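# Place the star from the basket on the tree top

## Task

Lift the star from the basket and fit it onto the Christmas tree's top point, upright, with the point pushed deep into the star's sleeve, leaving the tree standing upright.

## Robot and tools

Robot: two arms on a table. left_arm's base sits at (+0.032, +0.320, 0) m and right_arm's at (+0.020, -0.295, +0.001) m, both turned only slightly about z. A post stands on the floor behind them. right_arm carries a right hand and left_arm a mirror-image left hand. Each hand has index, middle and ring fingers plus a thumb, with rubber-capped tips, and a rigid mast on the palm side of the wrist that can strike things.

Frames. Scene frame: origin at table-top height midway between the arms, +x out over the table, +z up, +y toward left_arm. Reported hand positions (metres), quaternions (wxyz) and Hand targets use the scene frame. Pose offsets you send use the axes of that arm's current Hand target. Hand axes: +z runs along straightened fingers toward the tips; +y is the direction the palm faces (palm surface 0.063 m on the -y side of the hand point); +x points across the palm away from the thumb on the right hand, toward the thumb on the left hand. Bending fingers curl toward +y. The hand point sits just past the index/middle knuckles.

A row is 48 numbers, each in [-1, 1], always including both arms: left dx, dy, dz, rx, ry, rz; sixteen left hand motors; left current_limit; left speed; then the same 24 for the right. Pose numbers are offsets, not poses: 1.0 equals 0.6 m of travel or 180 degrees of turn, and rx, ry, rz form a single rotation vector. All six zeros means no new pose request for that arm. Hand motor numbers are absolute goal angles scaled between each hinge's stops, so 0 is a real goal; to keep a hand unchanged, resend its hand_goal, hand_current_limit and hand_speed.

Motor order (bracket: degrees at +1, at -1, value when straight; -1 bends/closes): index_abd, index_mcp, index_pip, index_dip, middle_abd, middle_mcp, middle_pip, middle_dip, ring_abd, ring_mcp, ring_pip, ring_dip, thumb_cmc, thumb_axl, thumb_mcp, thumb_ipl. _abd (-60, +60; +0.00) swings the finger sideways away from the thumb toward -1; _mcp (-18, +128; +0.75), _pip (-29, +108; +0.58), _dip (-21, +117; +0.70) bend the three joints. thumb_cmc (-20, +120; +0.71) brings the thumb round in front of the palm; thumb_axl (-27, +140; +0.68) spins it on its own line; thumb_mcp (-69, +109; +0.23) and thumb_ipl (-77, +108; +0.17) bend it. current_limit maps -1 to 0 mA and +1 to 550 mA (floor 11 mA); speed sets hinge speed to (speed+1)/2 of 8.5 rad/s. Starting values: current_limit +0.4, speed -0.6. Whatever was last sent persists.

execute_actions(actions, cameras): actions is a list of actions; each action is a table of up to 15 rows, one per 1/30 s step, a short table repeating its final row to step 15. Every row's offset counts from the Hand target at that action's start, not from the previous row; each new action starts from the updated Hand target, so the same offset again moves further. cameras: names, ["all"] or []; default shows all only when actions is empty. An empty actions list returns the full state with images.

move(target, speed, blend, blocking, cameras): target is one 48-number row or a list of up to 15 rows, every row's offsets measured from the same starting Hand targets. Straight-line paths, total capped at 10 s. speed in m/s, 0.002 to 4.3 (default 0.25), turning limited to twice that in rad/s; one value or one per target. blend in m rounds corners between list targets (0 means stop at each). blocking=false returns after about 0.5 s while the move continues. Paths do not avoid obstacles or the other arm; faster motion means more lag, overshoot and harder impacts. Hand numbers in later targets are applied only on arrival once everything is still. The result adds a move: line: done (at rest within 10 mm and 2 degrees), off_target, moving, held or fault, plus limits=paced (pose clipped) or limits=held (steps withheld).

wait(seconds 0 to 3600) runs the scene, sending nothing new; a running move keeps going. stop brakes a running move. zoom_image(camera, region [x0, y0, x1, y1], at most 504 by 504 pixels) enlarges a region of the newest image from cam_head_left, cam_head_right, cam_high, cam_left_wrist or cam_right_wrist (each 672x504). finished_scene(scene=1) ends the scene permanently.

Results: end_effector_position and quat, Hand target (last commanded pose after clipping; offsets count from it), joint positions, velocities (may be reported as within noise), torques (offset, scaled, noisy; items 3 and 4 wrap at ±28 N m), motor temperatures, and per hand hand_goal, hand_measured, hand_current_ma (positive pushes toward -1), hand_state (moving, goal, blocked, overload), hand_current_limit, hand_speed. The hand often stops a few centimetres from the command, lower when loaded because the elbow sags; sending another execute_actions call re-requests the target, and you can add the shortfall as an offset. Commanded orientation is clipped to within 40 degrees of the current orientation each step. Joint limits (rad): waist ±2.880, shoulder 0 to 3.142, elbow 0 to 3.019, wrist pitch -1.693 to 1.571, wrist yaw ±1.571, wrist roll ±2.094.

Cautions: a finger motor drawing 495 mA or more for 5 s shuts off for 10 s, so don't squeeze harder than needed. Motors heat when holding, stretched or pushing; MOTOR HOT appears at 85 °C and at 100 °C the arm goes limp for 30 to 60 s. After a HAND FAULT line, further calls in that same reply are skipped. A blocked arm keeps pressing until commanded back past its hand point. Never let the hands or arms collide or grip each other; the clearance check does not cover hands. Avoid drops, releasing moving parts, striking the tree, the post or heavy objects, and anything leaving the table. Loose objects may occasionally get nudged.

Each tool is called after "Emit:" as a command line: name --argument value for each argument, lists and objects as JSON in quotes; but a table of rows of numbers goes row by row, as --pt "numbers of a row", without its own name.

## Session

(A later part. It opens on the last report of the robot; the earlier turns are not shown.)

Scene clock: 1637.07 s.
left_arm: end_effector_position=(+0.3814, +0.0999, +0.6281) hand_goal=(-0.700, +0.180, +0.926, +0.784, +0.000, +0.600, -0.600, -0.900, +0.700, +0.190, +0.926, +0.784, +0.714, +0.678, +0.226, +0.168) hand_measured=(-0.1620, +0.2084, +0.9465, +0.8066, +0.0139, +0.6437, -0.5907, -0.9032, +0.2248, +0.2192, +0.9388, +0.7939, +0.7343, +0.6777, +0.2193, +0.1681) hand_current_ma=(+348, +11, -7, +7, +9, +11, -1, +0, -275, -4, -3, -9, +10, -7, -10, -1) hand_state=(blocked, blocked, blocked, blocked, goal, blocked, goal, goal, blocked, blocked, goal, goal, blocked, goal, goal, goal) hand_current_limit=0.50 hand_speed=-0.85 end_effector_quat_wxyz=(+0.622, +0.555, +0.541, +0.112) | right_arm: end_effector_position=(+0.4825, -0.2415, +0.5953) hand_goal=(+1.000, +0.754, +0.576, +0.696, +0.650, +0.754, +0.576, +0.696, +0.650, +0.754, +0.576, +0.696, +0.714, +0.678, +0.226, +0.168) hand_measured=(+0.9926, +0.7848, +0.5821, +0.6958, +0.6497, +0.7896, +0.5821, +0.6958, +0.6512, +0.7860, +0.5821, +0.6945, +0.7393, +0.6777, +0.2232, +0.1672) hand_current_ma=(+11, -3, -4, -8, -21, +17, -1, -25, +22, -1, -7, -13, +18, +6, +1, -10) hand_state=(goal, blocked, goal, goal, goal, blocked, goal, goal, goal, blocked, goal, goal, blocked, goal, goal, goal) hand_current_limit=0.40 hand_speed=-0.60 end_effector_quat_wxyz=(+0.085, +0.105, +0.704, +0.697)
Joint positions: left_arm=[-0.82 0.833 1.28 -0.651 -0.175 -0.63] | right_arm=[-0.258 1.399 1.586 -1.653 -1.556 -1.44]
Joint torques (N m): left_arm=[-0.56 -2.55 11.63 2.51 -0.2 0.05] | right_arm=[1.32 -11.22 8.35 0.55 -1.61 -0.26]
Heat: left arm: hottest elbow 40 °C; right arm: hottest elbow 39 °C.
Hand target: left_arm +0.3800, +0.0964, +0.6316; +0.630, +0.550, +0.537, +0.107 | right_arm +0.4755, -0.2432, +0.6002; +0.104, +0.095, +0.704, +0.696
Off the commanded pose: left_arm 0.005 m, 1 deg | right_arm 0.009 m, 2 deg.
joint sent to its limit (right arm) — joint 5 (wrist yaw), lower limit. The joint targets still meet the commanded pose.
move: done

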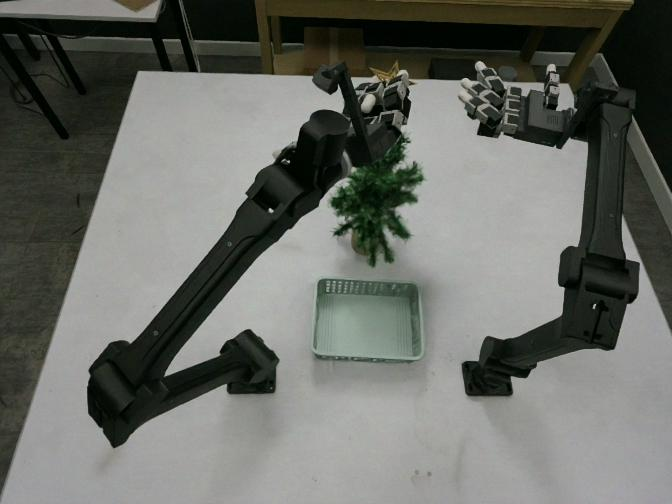

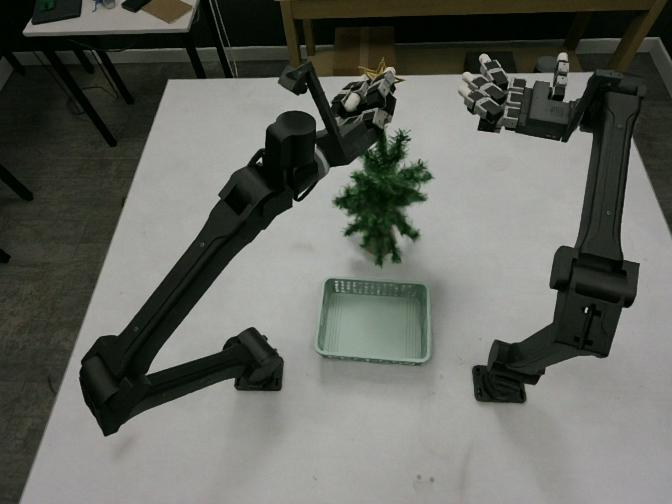

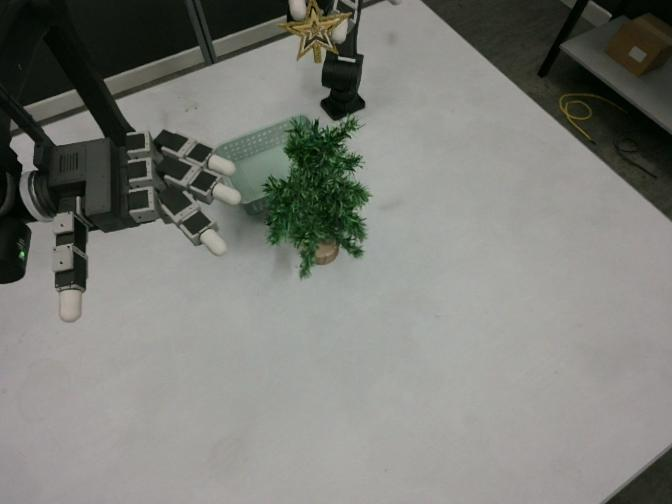

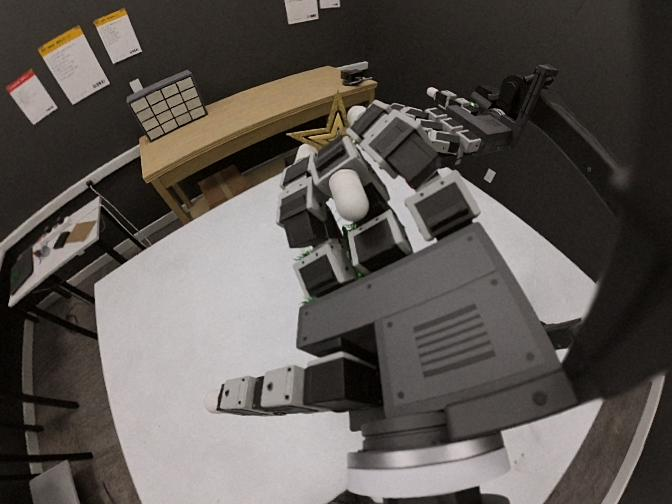

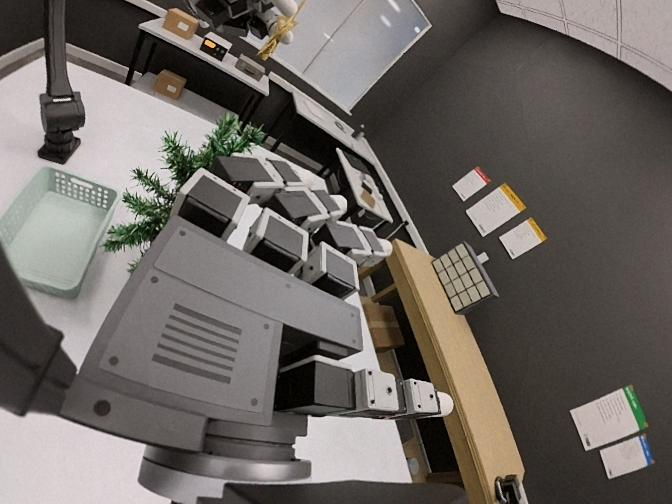

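Emit:
move --target '[0.0368,-0.0695,0.036,0,0,0,-0.7,0.18,0.926,0.783,0,0.6,-0.6,-0.9,0.7,0.19,0.926,0.783,0.714,0.678,0.226,0.168,0.5,-0.85, 0,0,0,0,0,0,1,0.754,0.576,0.696,0.65,0.754,0.576,0.696,0.65,0.754,0.576,0.696,0.714,0.678,0.226,0.168,0.4,-0.6]' --speed 0.04 --cameras '["all"]'

Emit:
zoom_image --camera "cam_high" --region '[260, 40, 380, 160]'

Emit:
zoom_image --camera "cam_right_wrist" --region '[180, 20, 320, 160]'

Emit:
zoom_image --camera "cam_head_left" --region '[320, 50, 440, 170]'

Emit:
zoom_image --camera "cam_head_right" --region '[320, 50, 440, 170]'

Scene clock: 1648.33 s.
left_arm: end_effector_position=(+0.3924, +0.0849, +0.5743) hand_goal=(-0.700, +0.180, +0.926, +0.784, +0.000, +0.600, -0.600, -0.900, +0.700, +0.190, +0.926, +0.784, +0.714, +0.678, +0.226, +0.168) hand_measured=(-0.1605, +0.2096, +0.9465, +0.8054, +0.0139, +0.6437, -0.5907, -0.9032, +0.2248, +0.2192, +0.9375, +0.7952, +0.7343, +0.6777, +0.2183, +0.1672) hand_current_ma=(+353, +16, -5, +3, +11, +12, -11, -3, -278, +3, +0, -9, +6, -2, -9, +8) hand_state=(blocked, blocked, blocked, blocked, goal, blocked, goal, goal, blocked, blocked, goal, goal, blocked, goal, goal, goal) hand_current_limit=0.50 hand_speed=-0.85 end_effector_quat_wxyz=(+0.618, +0.557, +0.543, +0.112) | right_arm: end_effector_position=(+0.4825, -0.2415, +0.5953) hand_goal=(+1.000, +0.754, +0.576, +0.696, +0.650, +0.754, +0.576, +0.696, +0.650, +0.754, +0.576, +0.696, +0.714, +0.678, +0.226, +0.168) hand_measured=(+0.9926, +0.7848, +0.5821, +0.6958, +0.6483, +0.7896, +0.5834, +0.6958, +0.6512, +0.7872, +0.5821, +0.6958, +0.7393, +0.6767, +0.2232, +0.1681) hand_current_ma=(+23, +17, +11, -14, -10, +18, +5, -4, -7, -7, -5, -1, +18, +10, +4, +9) hand_state=(goal, blocked, goal, goal, goal, blocked, goal, goal, goal, blocked, goal, goal, blocked, goal, goal, goal) hand_current_limit=0.40 hand_speed=-0.60 end_effector_quat_wxyz=(+0.085, +0.105, +0.704, +0.697)
Joint positions: left_arm=[-0.831 0.829 1.134 -0.52 -0.186 -0.633] | right_arm=[-0.258 1.399 1.586 -1.653 -1.556 -1.44]
Joint torques (N m): left_arm=[-0.79 -3.78 12.03 2.5 -0.21 0.02] | right_arm=[1.26 -11.11 8.35 0.58 -1.61 -0.26]
Heat: left arm: hottest elbow 39 °C; right arm: hottest elbow 39 °C.
Hand target: left_arm +0.3869, +0.0844, +0.5815; +0.630, +0.550, +0.537, +0.107 | right_arm +0.4755, -0.2432, +0.6002; +0.104, +0.095, +0.704, +0.696
Off the commanded pose: left_arm 0.009 m, 2 deg | right_arm 0.009 m, 2 deg.
joint sent to its limit (right arm) — joint 5 (wrist yaw), lower limit. The joint targets still meet the commanded pose.
move: done

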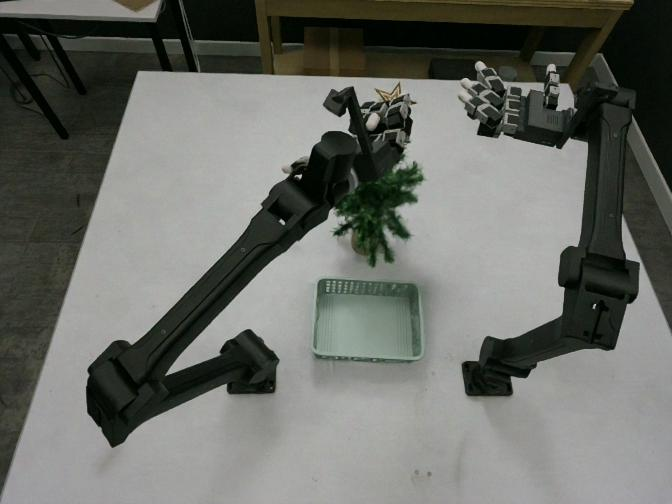

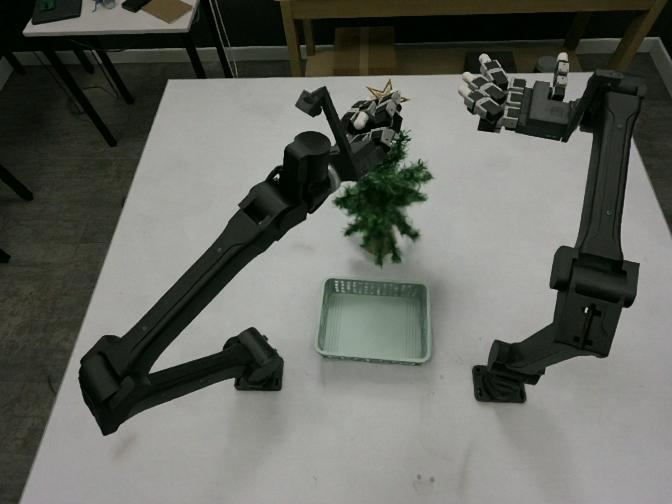

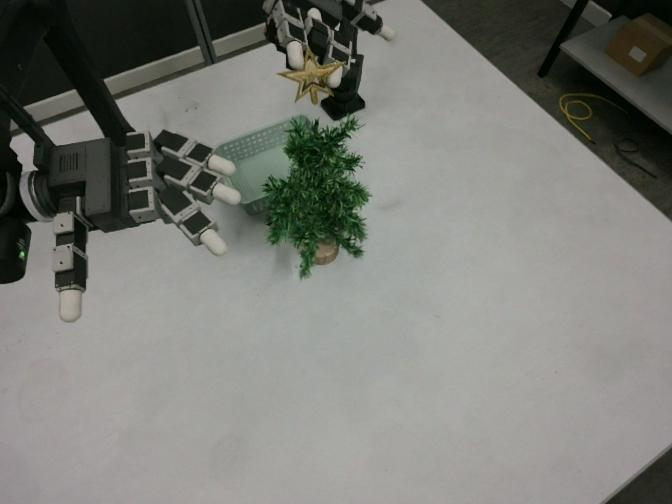

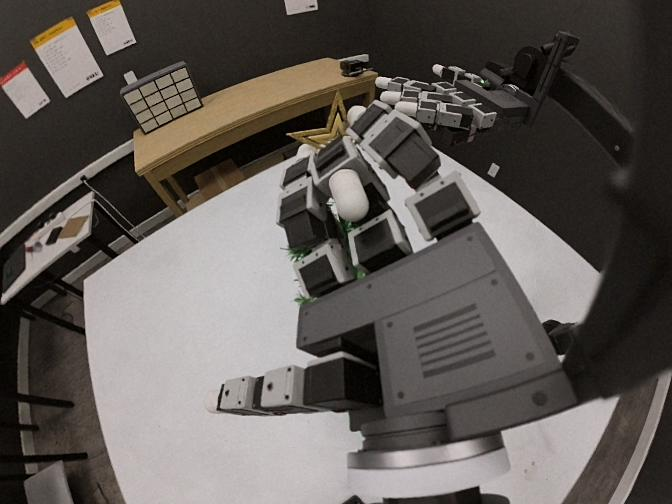

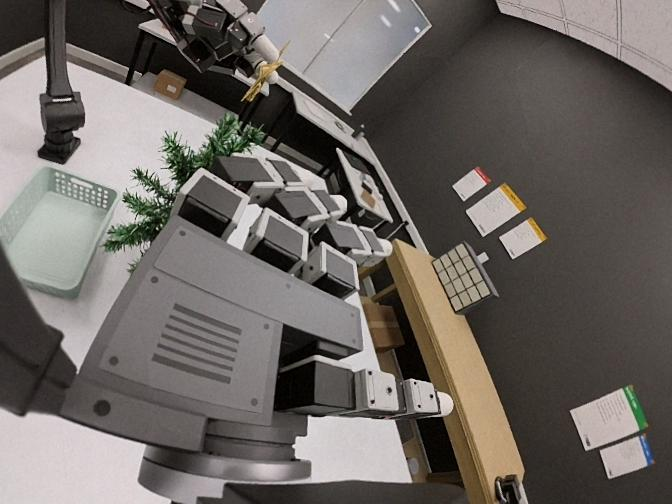

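Scaled by 4.200 from the camera's image (finer frame: 960x720).

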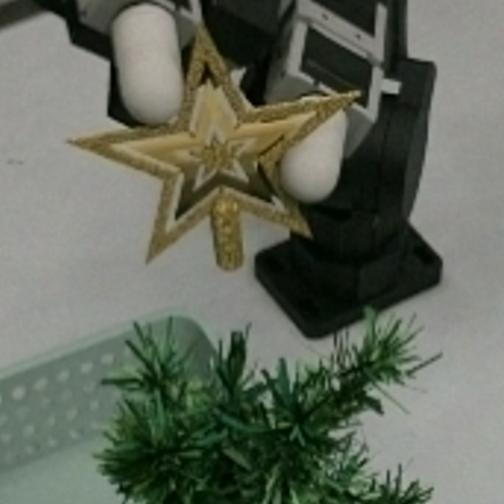

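Scaled by 3.600 from the camera's image (finer frame: 960x720).

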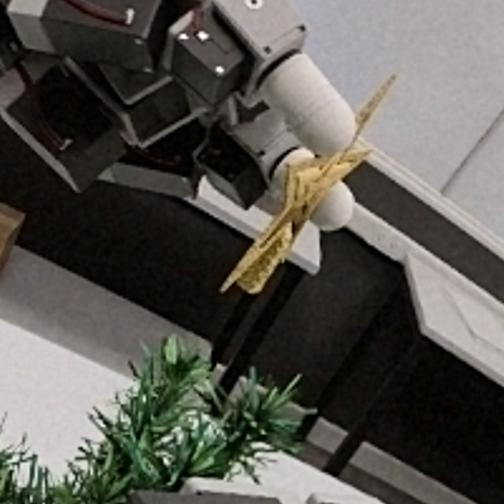

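Scaled by 4.200 from the camera's image (finer frame: 960x720).

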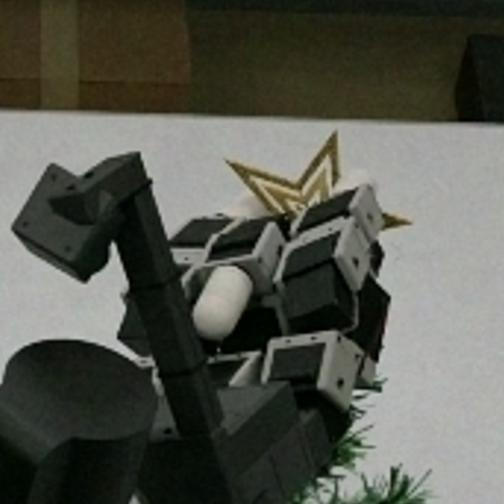

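Scaled by 4.200 from the camera's image (finer frame: 960x720).

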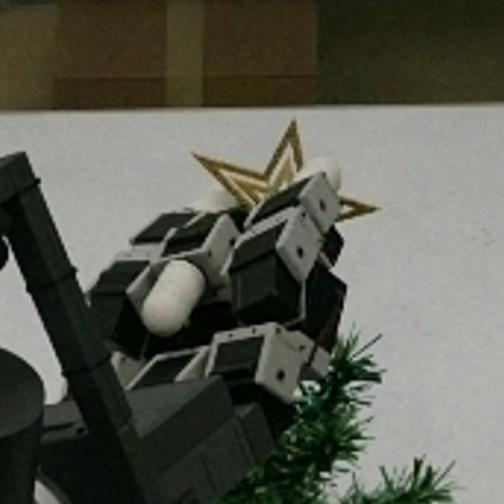

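Emit:
zoom_image --camera "cam_right_wrist" --region '[200, 80, 270, 150]'

Emit:
zoom_image --camera "cam_high" --region '[285, 85, 345, 145]'

Scaled by 7.200 from the camera's image (finer frame: 960x720).

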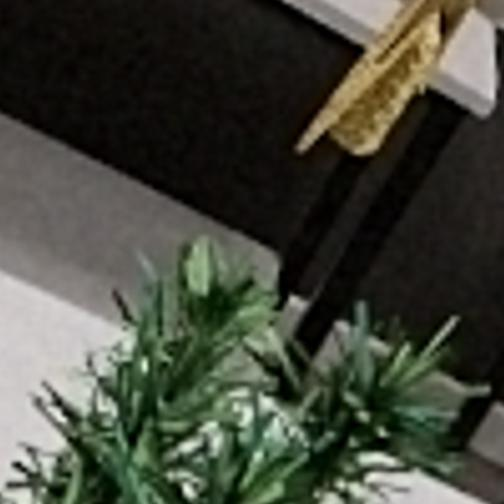

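Scaled by 8.400 from the camera's image (finer frame: 960x720).

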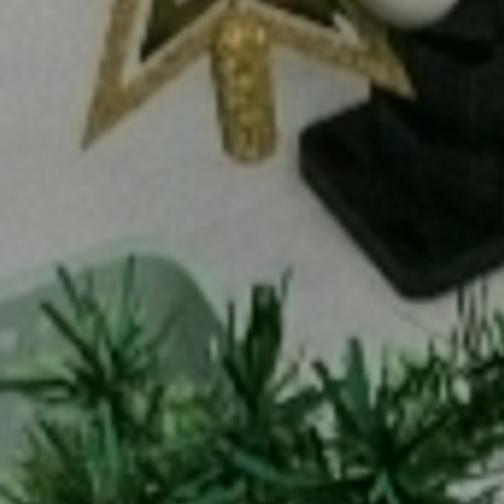

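Emit:
move --target '[0.0183,-0.0297,-0.0048,0,0,0,-0.7,0.18,0.926,0.783,0,0.6,-0.6,-0.9,0.7,0.19,0.926,0.783,0.714,0.678,0.226,0.168,0.5,-0.85, 0,0,0,0,0,0,1,0.754,0.576,0.696,0.65,0.754,0.576,0.696,0.65,0.754,0.576,0.696,0.714,0.678,0.226,0.168,0.4,-0.6]' --speed 0.03 --cameras '["cam_high","cam_right_wrist"]'

Emit:
zoom_image --camera "cam_high" --region '[275, 75, 355, 155]'

Emit:
zoom_image --camera "cam_right_wrist" --region '[190, 80, 280, 170]'

Scene clock: 1658.73 s.
left_arm: end_effector_position=(+0.3860, +0.0881, +0.5551) hand_goal=(-0.700, +0.180, +0.926, +0.784, +0.000, +0.600, -0.600, -0.900, +0.700, +0.190, +0.926, +0.784, +0.714, +0.678, +0.226, +0.168) hand_measured=(-0.1620, +0.2084, +0.9465, +0.8054, +0.0139, +0.6437, -0.5907, -0.9032, +0.2248, +0.2204, +0.9388, +0.7939, +0.7343, +0.6777, +0.2193, +0.1681) hand_current_ma=(+349, +17, -6, +7, +10, +11, -6, +0, -274, -1, -6, -2, +5, -3, -7, +7) hand_state=(blocked, blocked, blocked, blocked, goal, blocked, goal, goal, blocked, blocked, goal, goal, blocked, goal, goal, goal) hand_current_limit=0.50 hand_speed=-0.85 end_effector_quat_wxyz=(+0.619, +0.557, +0.543, +0.113) | right_arm: end_effector_position=(+0.4825, -0.2415, +0.5953) hand_goal=(+1.000, +0.754, +0.576, +0.696, +0.650, +0.754, +0.576, +0.696, +0.650, +0.754, +0.576, +0.696, +0.714, +0.678, +0.226, +0.168) hand_measured=(+0.9926, +0.7848, +0.5821, +0.6958, +0.6483, +0.7896, +0.5821, +0.6958, +0.6512, +0.7872, +0.5834, +0.6958, +0.7393, +0.6777, +0.2222, +0.1672) hand_current_ma=(+12, -7, +1, +3, -1, +31, -15, -11, +3, +1, +10, +6, +15, +15, +12, +4) hand_state=(goal, blocked, goal, goal, goal, blocked, goal, goal, goal, blocked, goal, goal, blocked, goal, goal, goal) hand_current_limit=0.40 hand_speed=-0.60 end_effector_quat_wxyz=(+0.085, +0.105, +0.704, +0.697)
Joint positions: left_arm=[-0.841 0.797 1.067 -0.485 -0.196 -0.635] | right_arm=[-0.258 1.399 1.586 -1.653 -1.556 -1.44]
Joint torques (N m): left_arm=[-0.62 -3.55 12.11 2.52 -0.23 0.04] | right_arm=[1.26 -11.11 8.36 0.54 -1.61 -0.26]
Heat: left arm: hottest elbow 39 °C; right arm: hottest elbow 39 °C.
Hand target: left_arm +0.3808, +0.0874, +0.5616; +0.630, +0.550, +0.537, +0.107 | right_arm +0.4755, -0.2432, +0.6002; +0.104, +0.095, +0.704, +0.696
Off the commanded pose: left_arm 0.008 m, 2 deg | right_arm 0.009 m, 2 deg.
joint sent to its limit (right arm) — joint 5 (wrist yaw), lower limit. The joint targets still meet the commanded pose.
move: done

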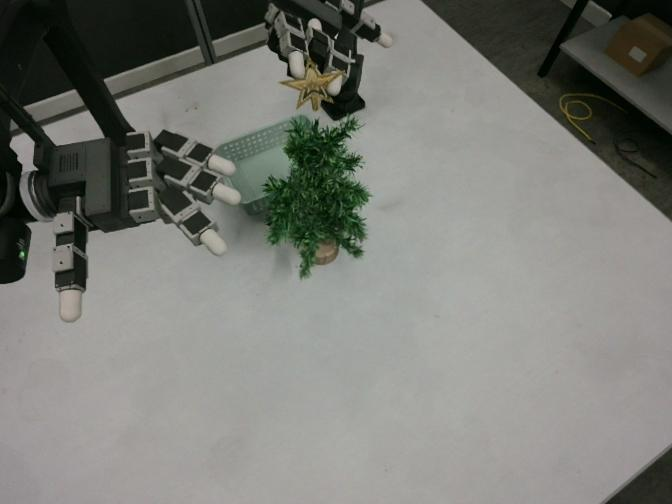

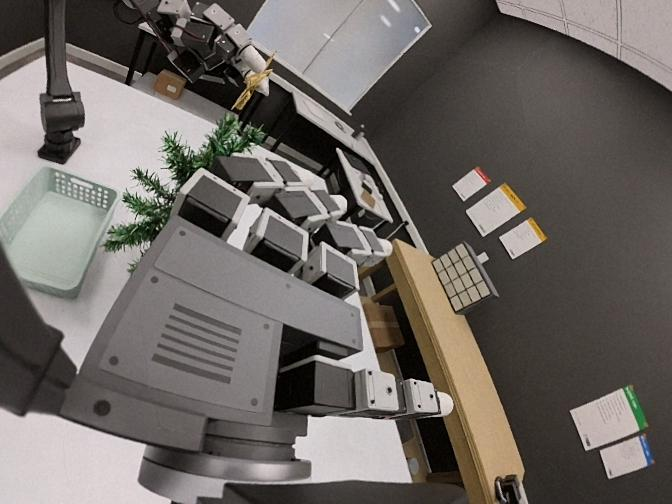

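Scaled by 6.300 from the camera's image (finer frame: 960x720).

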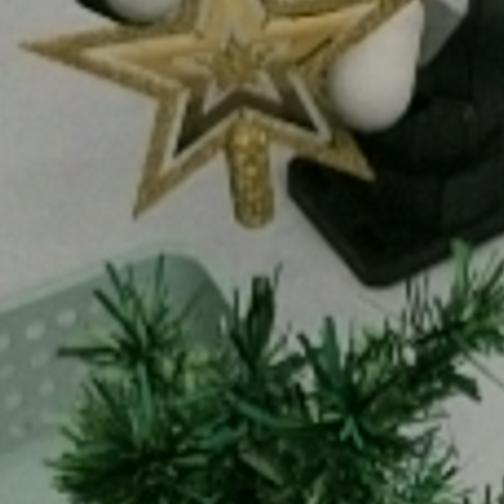

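Scaled by 5.600 from the camera's image (finer frame: 960x720).

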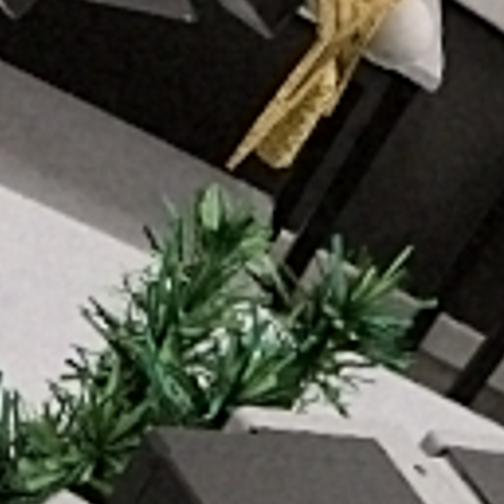

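Emit:
move --target '[0.0122,-0.0217,0.0019,0,0,0,-0.7,0.18,0.926,0.783,0,0.6,-0.6,-0.9,0.7,0.19,0.926,0.783,0.714,0.678,0.226,0.168,0.5,-0.85, 0,0,0,0,0,0,1,0.754,0.576,0.696,0.65,0.754,0.576,0.696,0.65,0.754,0.576,0.696,0.714,0.678,0.226,0.168,0.4,-0.6]' --speed 0.02 --cameras '["cam_high","cam_right_wrist"]'

Emit:
zoom_image --camera "cam_high" --region '[275, 75, 355, 155]'

Emit:
zoom_image --camera "cam_right_wrist" --region '[190, 80, 280, 170]'

Scene clock: 1661.10 s.
left_arm: end_effector_position=(+0.3840, +0.0878, +0.5403) hand_goal=(-0.700, +0.180, +0.926, +0.784, +0.000, +0.600, -0.600, -0.900, +0.700, +0.190, +0.926, +0.784, +0.714, +0.678, +0.226, +0.168) hand_measured=(-0.1620, +0.2096, +0.9478, +0.8054, +0.0139, +0.6449, -0.5920, -0.9044, +0.2248, +0.2192, +0.9375, +0.7939, +0.7343, +0.6777, +0.2193, +0.1681) hand_current_ma=(+352, +19, -2, +10, +7, +10, -5, +4, -272, -5, +0, +0, +8, -2, -5, +0) hand_state=(blocked, blocked, blocked, blocked, goal, blocked, goal, goal, blocked, blocked, goal, goal, blocked, goal, goal, goal) hand_current_limit=0.50 hand_speed=-0.85 end_effector_quat_wxyz=(+0.619, +0.557, +0.543, +0.113) | right_arm: end_effector_position=(+0.4825, -0.2415, +0.5953) hand_goal=(+1.000, +0.754, +0.576, +0.696, +0.650, +0.754, +0.576, +0.696, +0.650, +0.754, +0.576, +0.696, +0.714, +0.678, +0.226, +0.168) hand_measured=(+0.9926, +0.7848, +0.5821, +0.6958, +0.6483, +0.7896, +0.5821, +0.6971, +0.6497, +0.7872, +0.5821, +0.6958, +0.7381, +0.6777, +0.2232, +0.1681) hand_current_ma=(+27, +7, +5, +14, -1, +23, +8, +1, +4, -4, +8, +4, +17, +12, +3, -14) hand_state=(goal, blocked, goal, goal, goal, blocked, goal, goal, goal, blocked, goal, goal, blocked, goal, goal, goal) hand_current_limit=0.40 hand_speed=-0.60 end_effector_quat_wxyz=(+0.085, +0.105, +0.704, +0.697)
Joint positions: left_arm=[-0.848 0.783 1.021 -0.453 -0.203 -0.636] | right_arm=[-0.258 1.399 1.586 -1.653 -1.556 -1.44]
Joint torques (N m): left_arm=[-0.73 -3.55 12.15 2.48 -0.24 0.04] | right_arm=[1.38 -11.16 8.35 0.55 -1.61 -0.26]
Heat: left arm: hottest elbow 39 °C; right arm: hottest elbow 39 °C.
Hand target: left_arm +0.3788, +0.0872, +0.5467; +0.630, +0.550, +0.537, +0.107 | right_arm +0.4755, -0.2432, +0.6002; +0.104, +0.095, +0.704, +0.696
Off the commanded pose: left_arm 0.008 m, 2 deg | right_arm 0.009 m, 2 deg.
joint sent to its limit (right arm) — joint 5 (wrist yaw), lower limit. The joint targets still meet the commanded pose.
move: done

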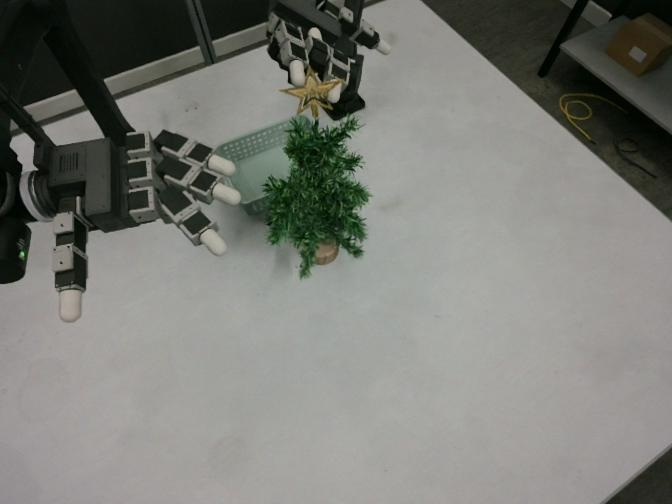

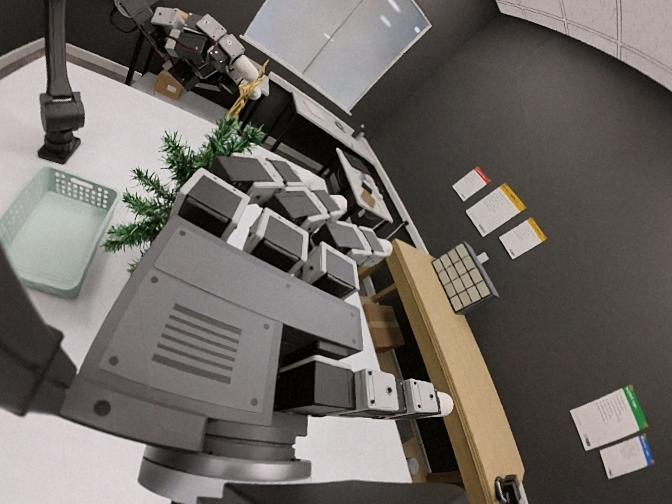

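Scaled by 6.300 from the camera's image (finer frame: 960x720).

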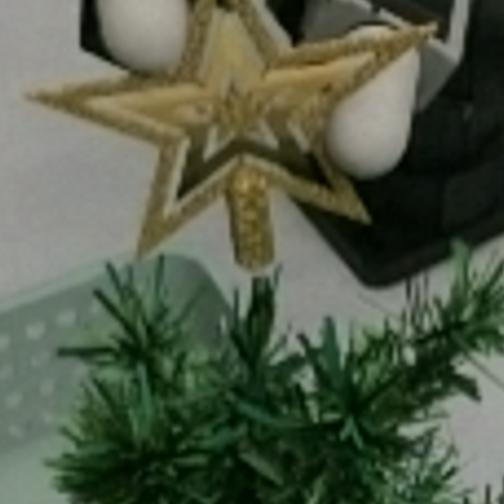

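Scaled by 5.600 from the camera's image (finer frame: 960x720).

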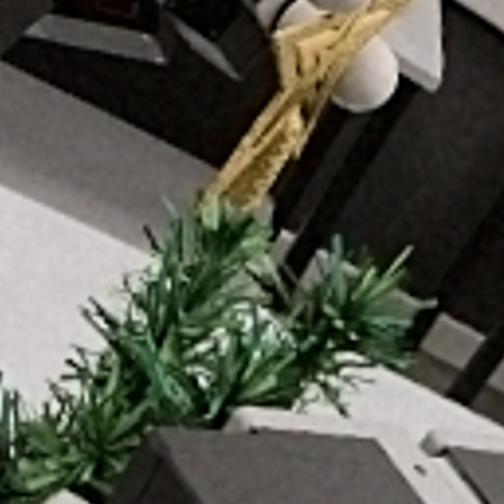

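Emit:
move --target '[0.0093,-0.0135,0.003,0,0,0,-0.7,0.18,0.926,0.783,0,0.6,-0.6,-0.9,0.7,0.19,0.926,0.783,0.714,0.678,0.226,0.168,0.5,-0.85, 0,0,0,0,0,0,1,0.754,0.576,0.696,0.65,0.754,0.576,0.696,0.65,0.754,0.576,0.696,0.714,0.678,0.226,0.168,0.4,-0.6]' --speed 0.015 --cameras '["cam_high","cam_right_wrist"]'

Emit:
zoom_image --camera "cam_high" --region '[275, 75, 355, 155]'

Emit:
zoom_image --camera "cam_right_wrist" --region '[190, 80, 280, 170]'

Scene clock: 1664.50 s.
left_arm: end_effector_position=(+0.3838, +0.0877, +0.5306) hand_goal=(-0.700, +0.180, +0.926, +0.784, +0.000, +0.600, -0.600, -0.900, +0.700, +0.190, +0.926, +0.784, +0.714, +0.678, +0.226, +0.168) hand_measured=(-0.1634, +0.2096, +0.9478, +0.8066, +0.0139, +0.6437, -0.5907, -0.9032, +0.2248, +0.2192, +0.9388, +0.7939, +0.7343, +0.6777, +0.2193, +0.1681) hand_current_ma=(+354, +15, -10, +1, +10, +14, -4, +7, -272, +2, -8, -6, +6, +7, -12, +2) hand_state=(blocked, blocked, blocked, blocked, goal, blocked, goal, goal, blocked, blocked, goal, goal, blocked, goal, goal, goal) hand_current_limit=0.50 hand_speed=-0.85 end_effector_quat_wxyz=(+0.619, +0.557, +0.542, +0.113) | right_arm: end_effector_position=(+0.4825, -0.2415, +0.5953) hand_goal=(+1.000, +0.754, +0.576, +0.696, +0.650, +0.754, +0.576, +0.696, +0.650, +0.754, +0.576, +0.696, +0.714, +0.678, +0.226, +0.168) hand_measured=(+0.9926, +0.7848, +0.5821, +0.6958, +0.6497, +0.7896, +0.5821, +0.6958, +0.6497, +0.7860, +0.5821, +0.6958, +0.7393, +0.6777, +0.2232, +0.1681) hand_current_ma=(+5, +11, +0, +11, +9, +7, +11, -5, -7, +7, -1, +4, +6, +25, -3, -11) hand_state=(goal, blocked, goal, goal, goal, blocked, goal, goal, goal, blocked, goal, goal, blocked, goal, goal, goal) hand_current_limit=0.40 hand_speed=-0.60 end_effector_quat_wxyz=(+0.085, +0.105, +0.704, +0.697)
Joint positions: left_arm=[-0.849 0.777 0.992 -0.43 -0.203 -0.636] | right_arm=[-0.258 1.399 1.586 -1.653 -1.556 -1.44]
Joint torques (N m): left_arm=[-0.91 -3.6 12.16 2.48 -0.21 0.03] | right_arm=[1.26 -11.16 8.36 0.57 -1.6 -0.26]
Heat: left arm: hottest elbow 39 °C; right arm: hottest elbow 39 °C.
Hand target: left_arm +0.3787, +0.0870, +0.5368; +0.630, +0.550, +0.537, +0.107 | right_arm +0.4755, -0.2432, +0.6002; +0.104, +0.095, +0.704, +0.696
Off the commanded pose: left_arm 0.008 m, 2 deg | right_arm 0.009 m, 2 deg.
joint sent to its limit (right arm) — joint 5 (wrist yaw), lower limit. The joint targets still meet the commanded pose.
move: done

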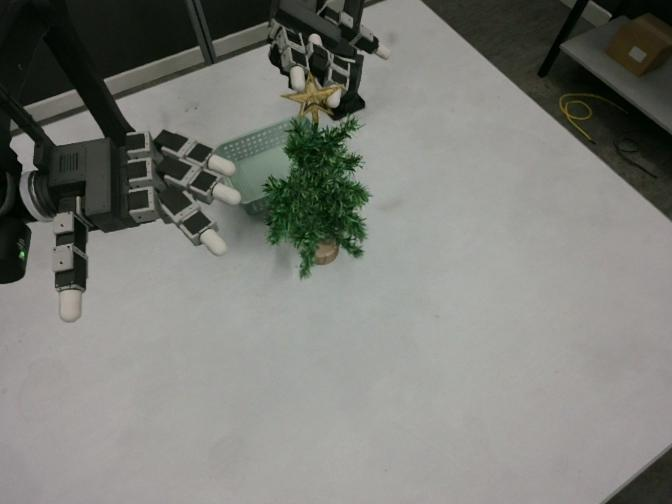

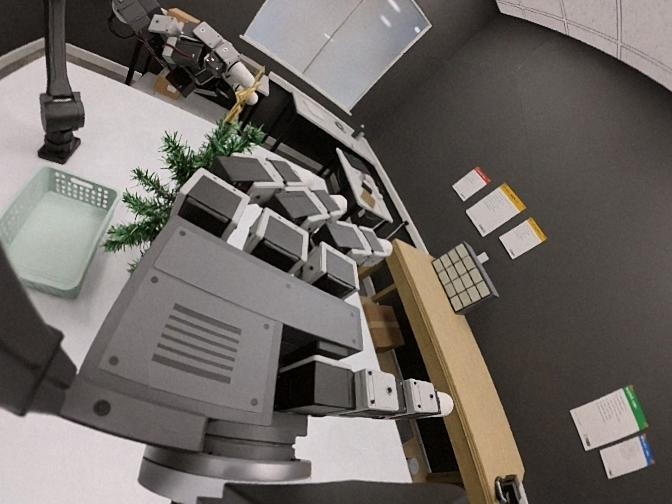

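Scaled by 6.300 from the camera's image (finer frame: 960x720).

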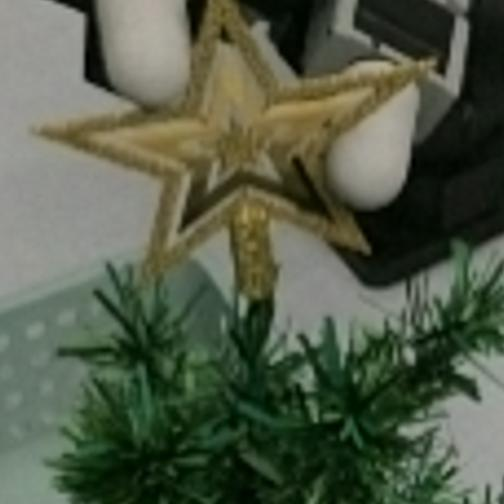

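Scaled by 5.600 from the camera's image (finer frame: 960x720).

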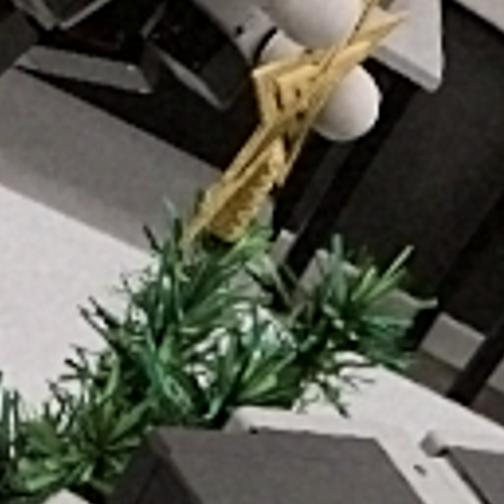

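Emit:
move --target '[0.0093,-0.0135,0.003,0,0,0,-0.7,0.18,0.926,0.783,0,0.6,-0.6,-0.9,0.7,0.19,0.926,0.783,0.714,0.678,0.226,0.168,0.5,-0.85, 0,0,0,0,0,0,1,0.754,0.576,0.696,0.65,0.754,0.576,0.696,0.65,0.754,0.576,0.696,0.714,0.678,0.226,0.168,0.4,-0.6]' --speed 0.015 --cameras '["cam_high","cam_right_wrist"]'

Emit:
zoom_image --camera "cam_high" --region '[275, 75, 355, 155]'

Emit:
zoom_image --camera "cam_right_wrist" --region '[190, 80, 280, 170]'

Scene clock: 1667.00 s.
left_arm: end_effector_position=(+0.3833, +0.0885, +0.5226) hand_goal=(-0.700, +0.180, +0.926, +0.784, +0.000, +0.600, -0.600, -0.900, +0.700, +0.190, +0.926, +0.784, +0.714, +0.678, +0.226, +0.168) hand_measured=(-0.1634, +0.2096, +0.9465, +0.8054, +0.0139, +0.6449, -0.5920, -0.9032, +0.2234, +0.2192, +0.9388, +0.7952, +0.7343, +0.6767, +0.2193, +0.1681) hand_current_ma=(+347, +16, -1, +9, +10, +15, -6, -6, -273, -1, -3, -5, +5, -8, -5, -5) hand_state=(blocked, blocked, blocked, blocked, goal, blocked, goal, goal, blocked, blocked, goal, goal, blocked, goal, goal, goal) hand_current_limit=0.50 hand_speed=-0.85 end_effector_quat_wxyz=(+0.621, +0.555, +0.542, +0.113) | right_arm: end_effector_position=(+0.4825, -0.2415, +0.5953) hand_goal=(+1.000, +0.754, +0.576, +0.696, +0.650, +0.754, +0.576, +0.696, +0.650, +0.754, +0.576, +0.696, +0.714, +0.678, +0.226, +0.168) hand_measured=(+0.9926, +0.7848, +0.5821, +0.6958, +0.6483, +0.7896, +0.5821, +0.6958, +0.6512, +0.7860, +0.5821, +0.6958, +0.7381, +0.6777, +0.2232, +0.1672) hand_current_ma=(+21, -5, +23, +10, -5, +8, +9, -29, +8, +14, -1, -2, +27, +11, +0, -8) hand_state=(goal, blocked, goal, goal, goal, blocked, goal, goal, goal, blocked, goal, goal, blocked, goal, goal, goal) hand_current_limit=0.40 hand_speed=-0.60 end_effector_quat_wxyz=(+0.085, +0.105, +0.704, +0.697)
Joint positions: left_arm=[-0.849 0.769 0.965 -0.405 -0.204 -0.636] | right_arm=[-0.258 1.399 1.586 -1.653 -1.556 -1.44]
Joint torques (N m): left_arm=[-0.62 -3.43 12.08 2.47 -0.21 0.03] | right_arm=[1.32 -11.11 8.38 0.54 -1.61 -0.26]
Heat: left arm: hottest elbow 39 °C; right arm: hottest elbow 39 °C.
Hand target: left_arm +0.3787, +0.0872, +0.5268; +0.630, +0.550, +0.537, +0.107 | right_arm +0.4755, -0.2432, +0.6002; +0.104, +0.095, +0.704, +0.696
Off the commanded pose: left_arm 0.006 m, 2 deg | right_arm 0.009 m, 2 deg.
joint sent to its limit (right arm) — joint 5 (wrist yaw), lower limit. The joint targets still meet the commanded pose.
move: done

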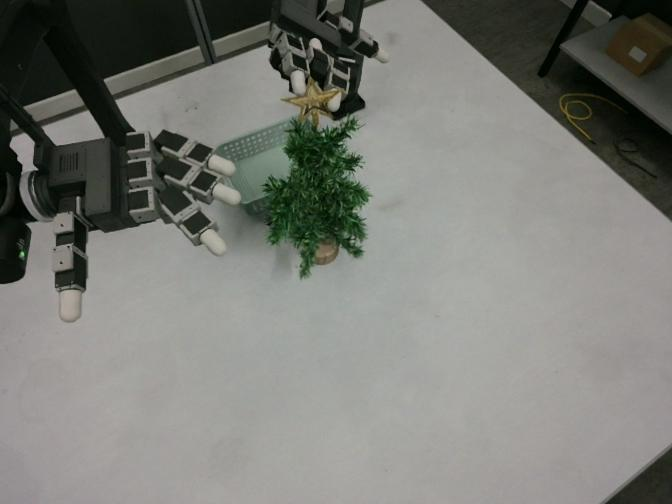

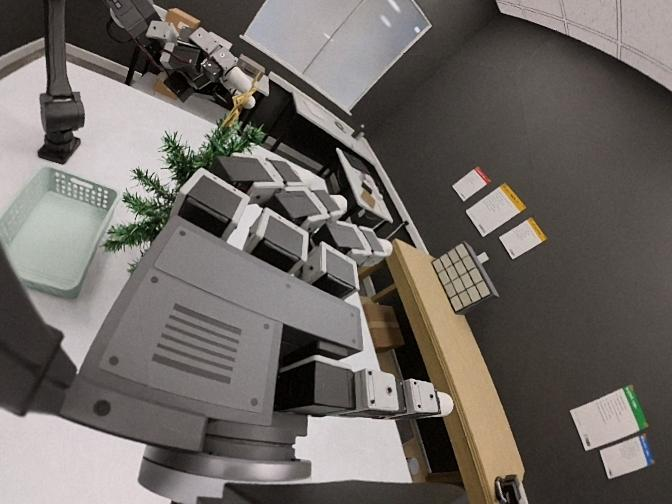

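Scaled by 6.300 from the camera's image (finer frame: 960x720).

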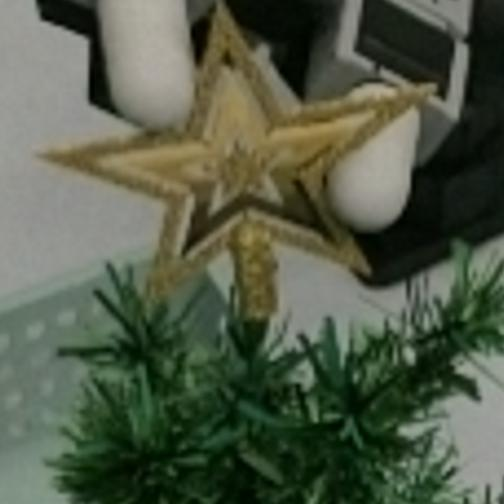

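Scaled by 5.600 from the camera's image (finer frame: 960x720).

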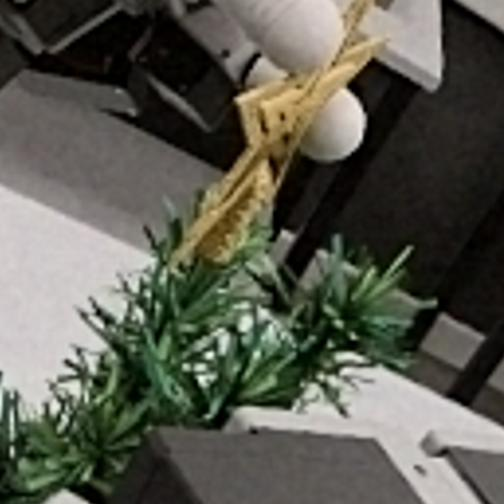

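Emit:
move --target '[0.0056,-0.0081,0.0018,0,0,0,-0.7,0.18,0.926,0.783,0,0.6,-0.6,-0.9,0.7,0.19,0.926,0.783,0.714,0.678,0.226,0.168,0.5,-0.85, 0,0,0,0,0,0,1,0.754,0.576,0.696,0.65,0.754,0.576,0.696,0.65,0.754,0.576,0.696,0.714,0.678,0.226,0.168,0.4,-0.6]' --speed 0.015 --cameras '["cam_high","cam_right_wrist"]'

Emit:
zoom_image --camera "cam_high" --region '[275, 75, 355, 155]'

Emit:
zoom_image --camera "cam_right_wrist" --region '[190, 80, 280, 170]'

Scene clock: 1669.23 s.
left_arm: end_effector_position=(+0.3828, +0.0890, +0.5186) hand_goal=(-0.700, +0.180, +0.926, +0.784, +0.000, +0.600, -0.600, -0.900, +0.700, +0.190, +0.926, +0.784, +0.714, +0.678, +0.226, +0.168) hand_measured=(-0.1634, +0.2084, +0.9478, +0.8054, +0.0139, +0.6437, -0.5920, -0.9032, +0.2248, +0.2192, +0.9388, +0.7939, +0.7343, +0.6777, +0.2193, +0.1681) hand_current_ma=(+342, +17, -7, +4, +8, +23, -10, +3, -275, +3, +3, -7, +9, -6, -11, +4) hand_state=(blocked, blocked, blocked, blocked, goal, blocked, goal, goal, blocked, blocked, goal, goal, blocked, goal, goal, goal) hand_current_limit=0.50 hand_speed=-0.85 end_effector_quat_wxyz=(+0.623, +0.554, +0.541, +0.113) | right_arm: end_effector_position=(+0.4825, -0.2415, +0.5953) hand_goal=(+1.000, +0.754, +0.576, +0.696, +0.650, +0.754, +0.576, +0.696, +0.650, +0.754, +0.576, +0.696, +0.714, +0.678, +0.226, +0.168) hand_measured=(+0.9926, +0.7848, +0.5821, +0.6958, +0.6483, +0.7896, +0.5821, +0.6958, +0.6497, +0.7872, +0.5821, +0.6958, +0.7393, +0.6767, +0.2232, +0.1672) hand_current_ma=(+3, +0, +4, +5, -10, +25, +1, -4, +12, +12, +2, -6, +25, -5, -3, +5) hand_state=(goal, blocked, goal, goal, goal, blocked, goal, goal, goal, blocked, goal, goal, blocked, goal, goal, goal) hand_current_limit=0.40 hand_speed=-0.60 end_effector_quat_wxyz=(+0.085, +0.105, +0.704, +0.697)
Joint positions: left_arm=[-0.849 0.765 0.949 -0.389 -0.204 -0.636] | right_arm=[-0.258 1.399 1.586 -1.653 -1.556 -1.44]
Joint torques (N m): left_arm=[-0.67 -3.19 11.9 2.4 -0.19 0.04] | right_arm=[1.26 -11.05 8.35 0.55 -1.61 -0.26]
Heat: left arm: hottest elbow 39 °C; right arm: hottest elbow 39 °C.
Hand target: left_arm +0.3786, +0.0872, +0.5209; +0.630, +0.550, +0.537, +0.107 | right_arm +0.4755, -0.2432, +0.6002; +0.104, +0.095, +0.704, +0.696
Off the commanded pose: left_arm 0.005 m, 1 deg | right_arm 0.009 m, 2 deg.
joint sent to its limit (right arm) — joint 5 (wrist yaw), lower limit. The joint targets still meet the commanded pose.
move: done

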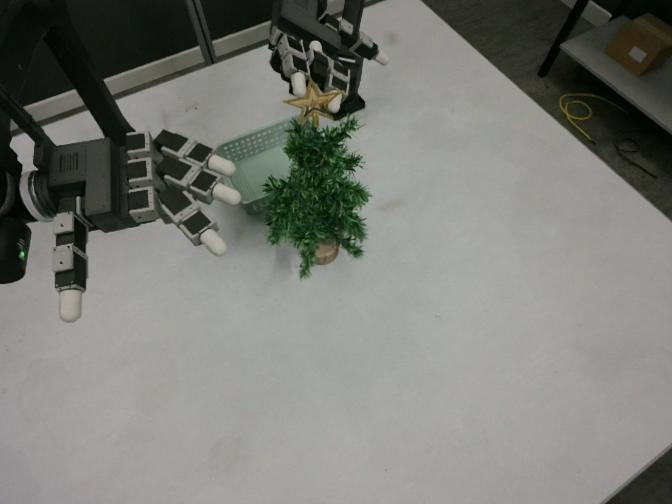

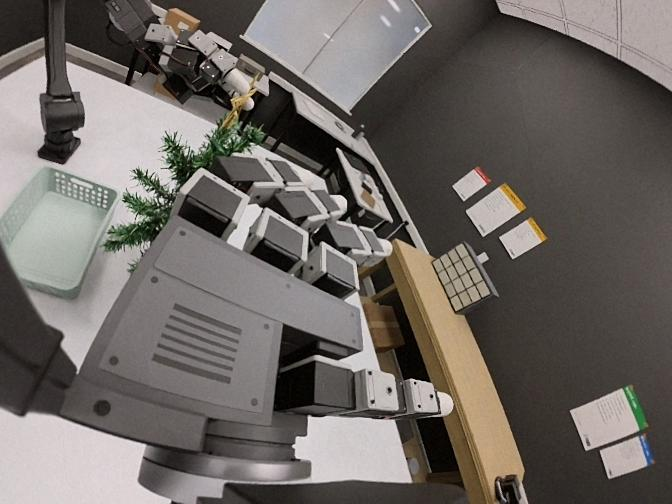

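Scaled by 6.300 from the camera's image (finer frame: 960x720).

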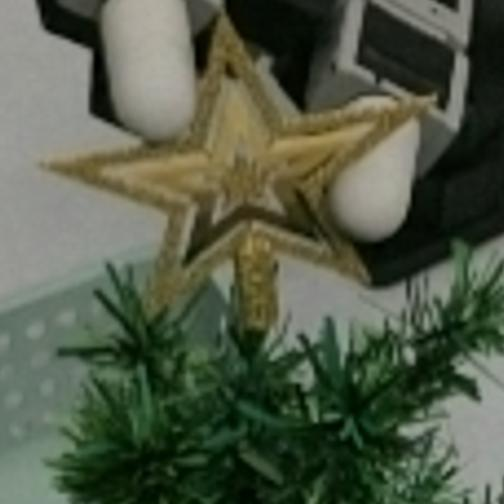

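Scaled by 5.600 from the camera's image (finer frame: 960x720).

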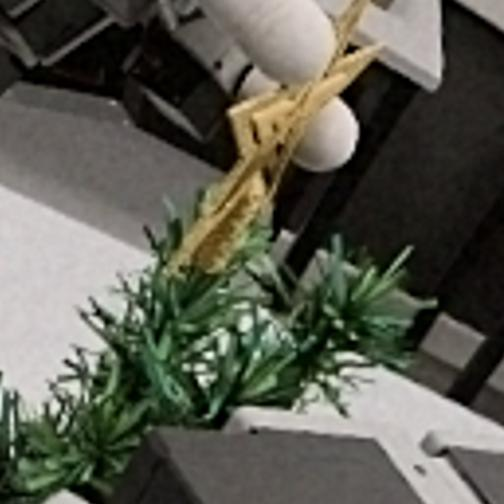

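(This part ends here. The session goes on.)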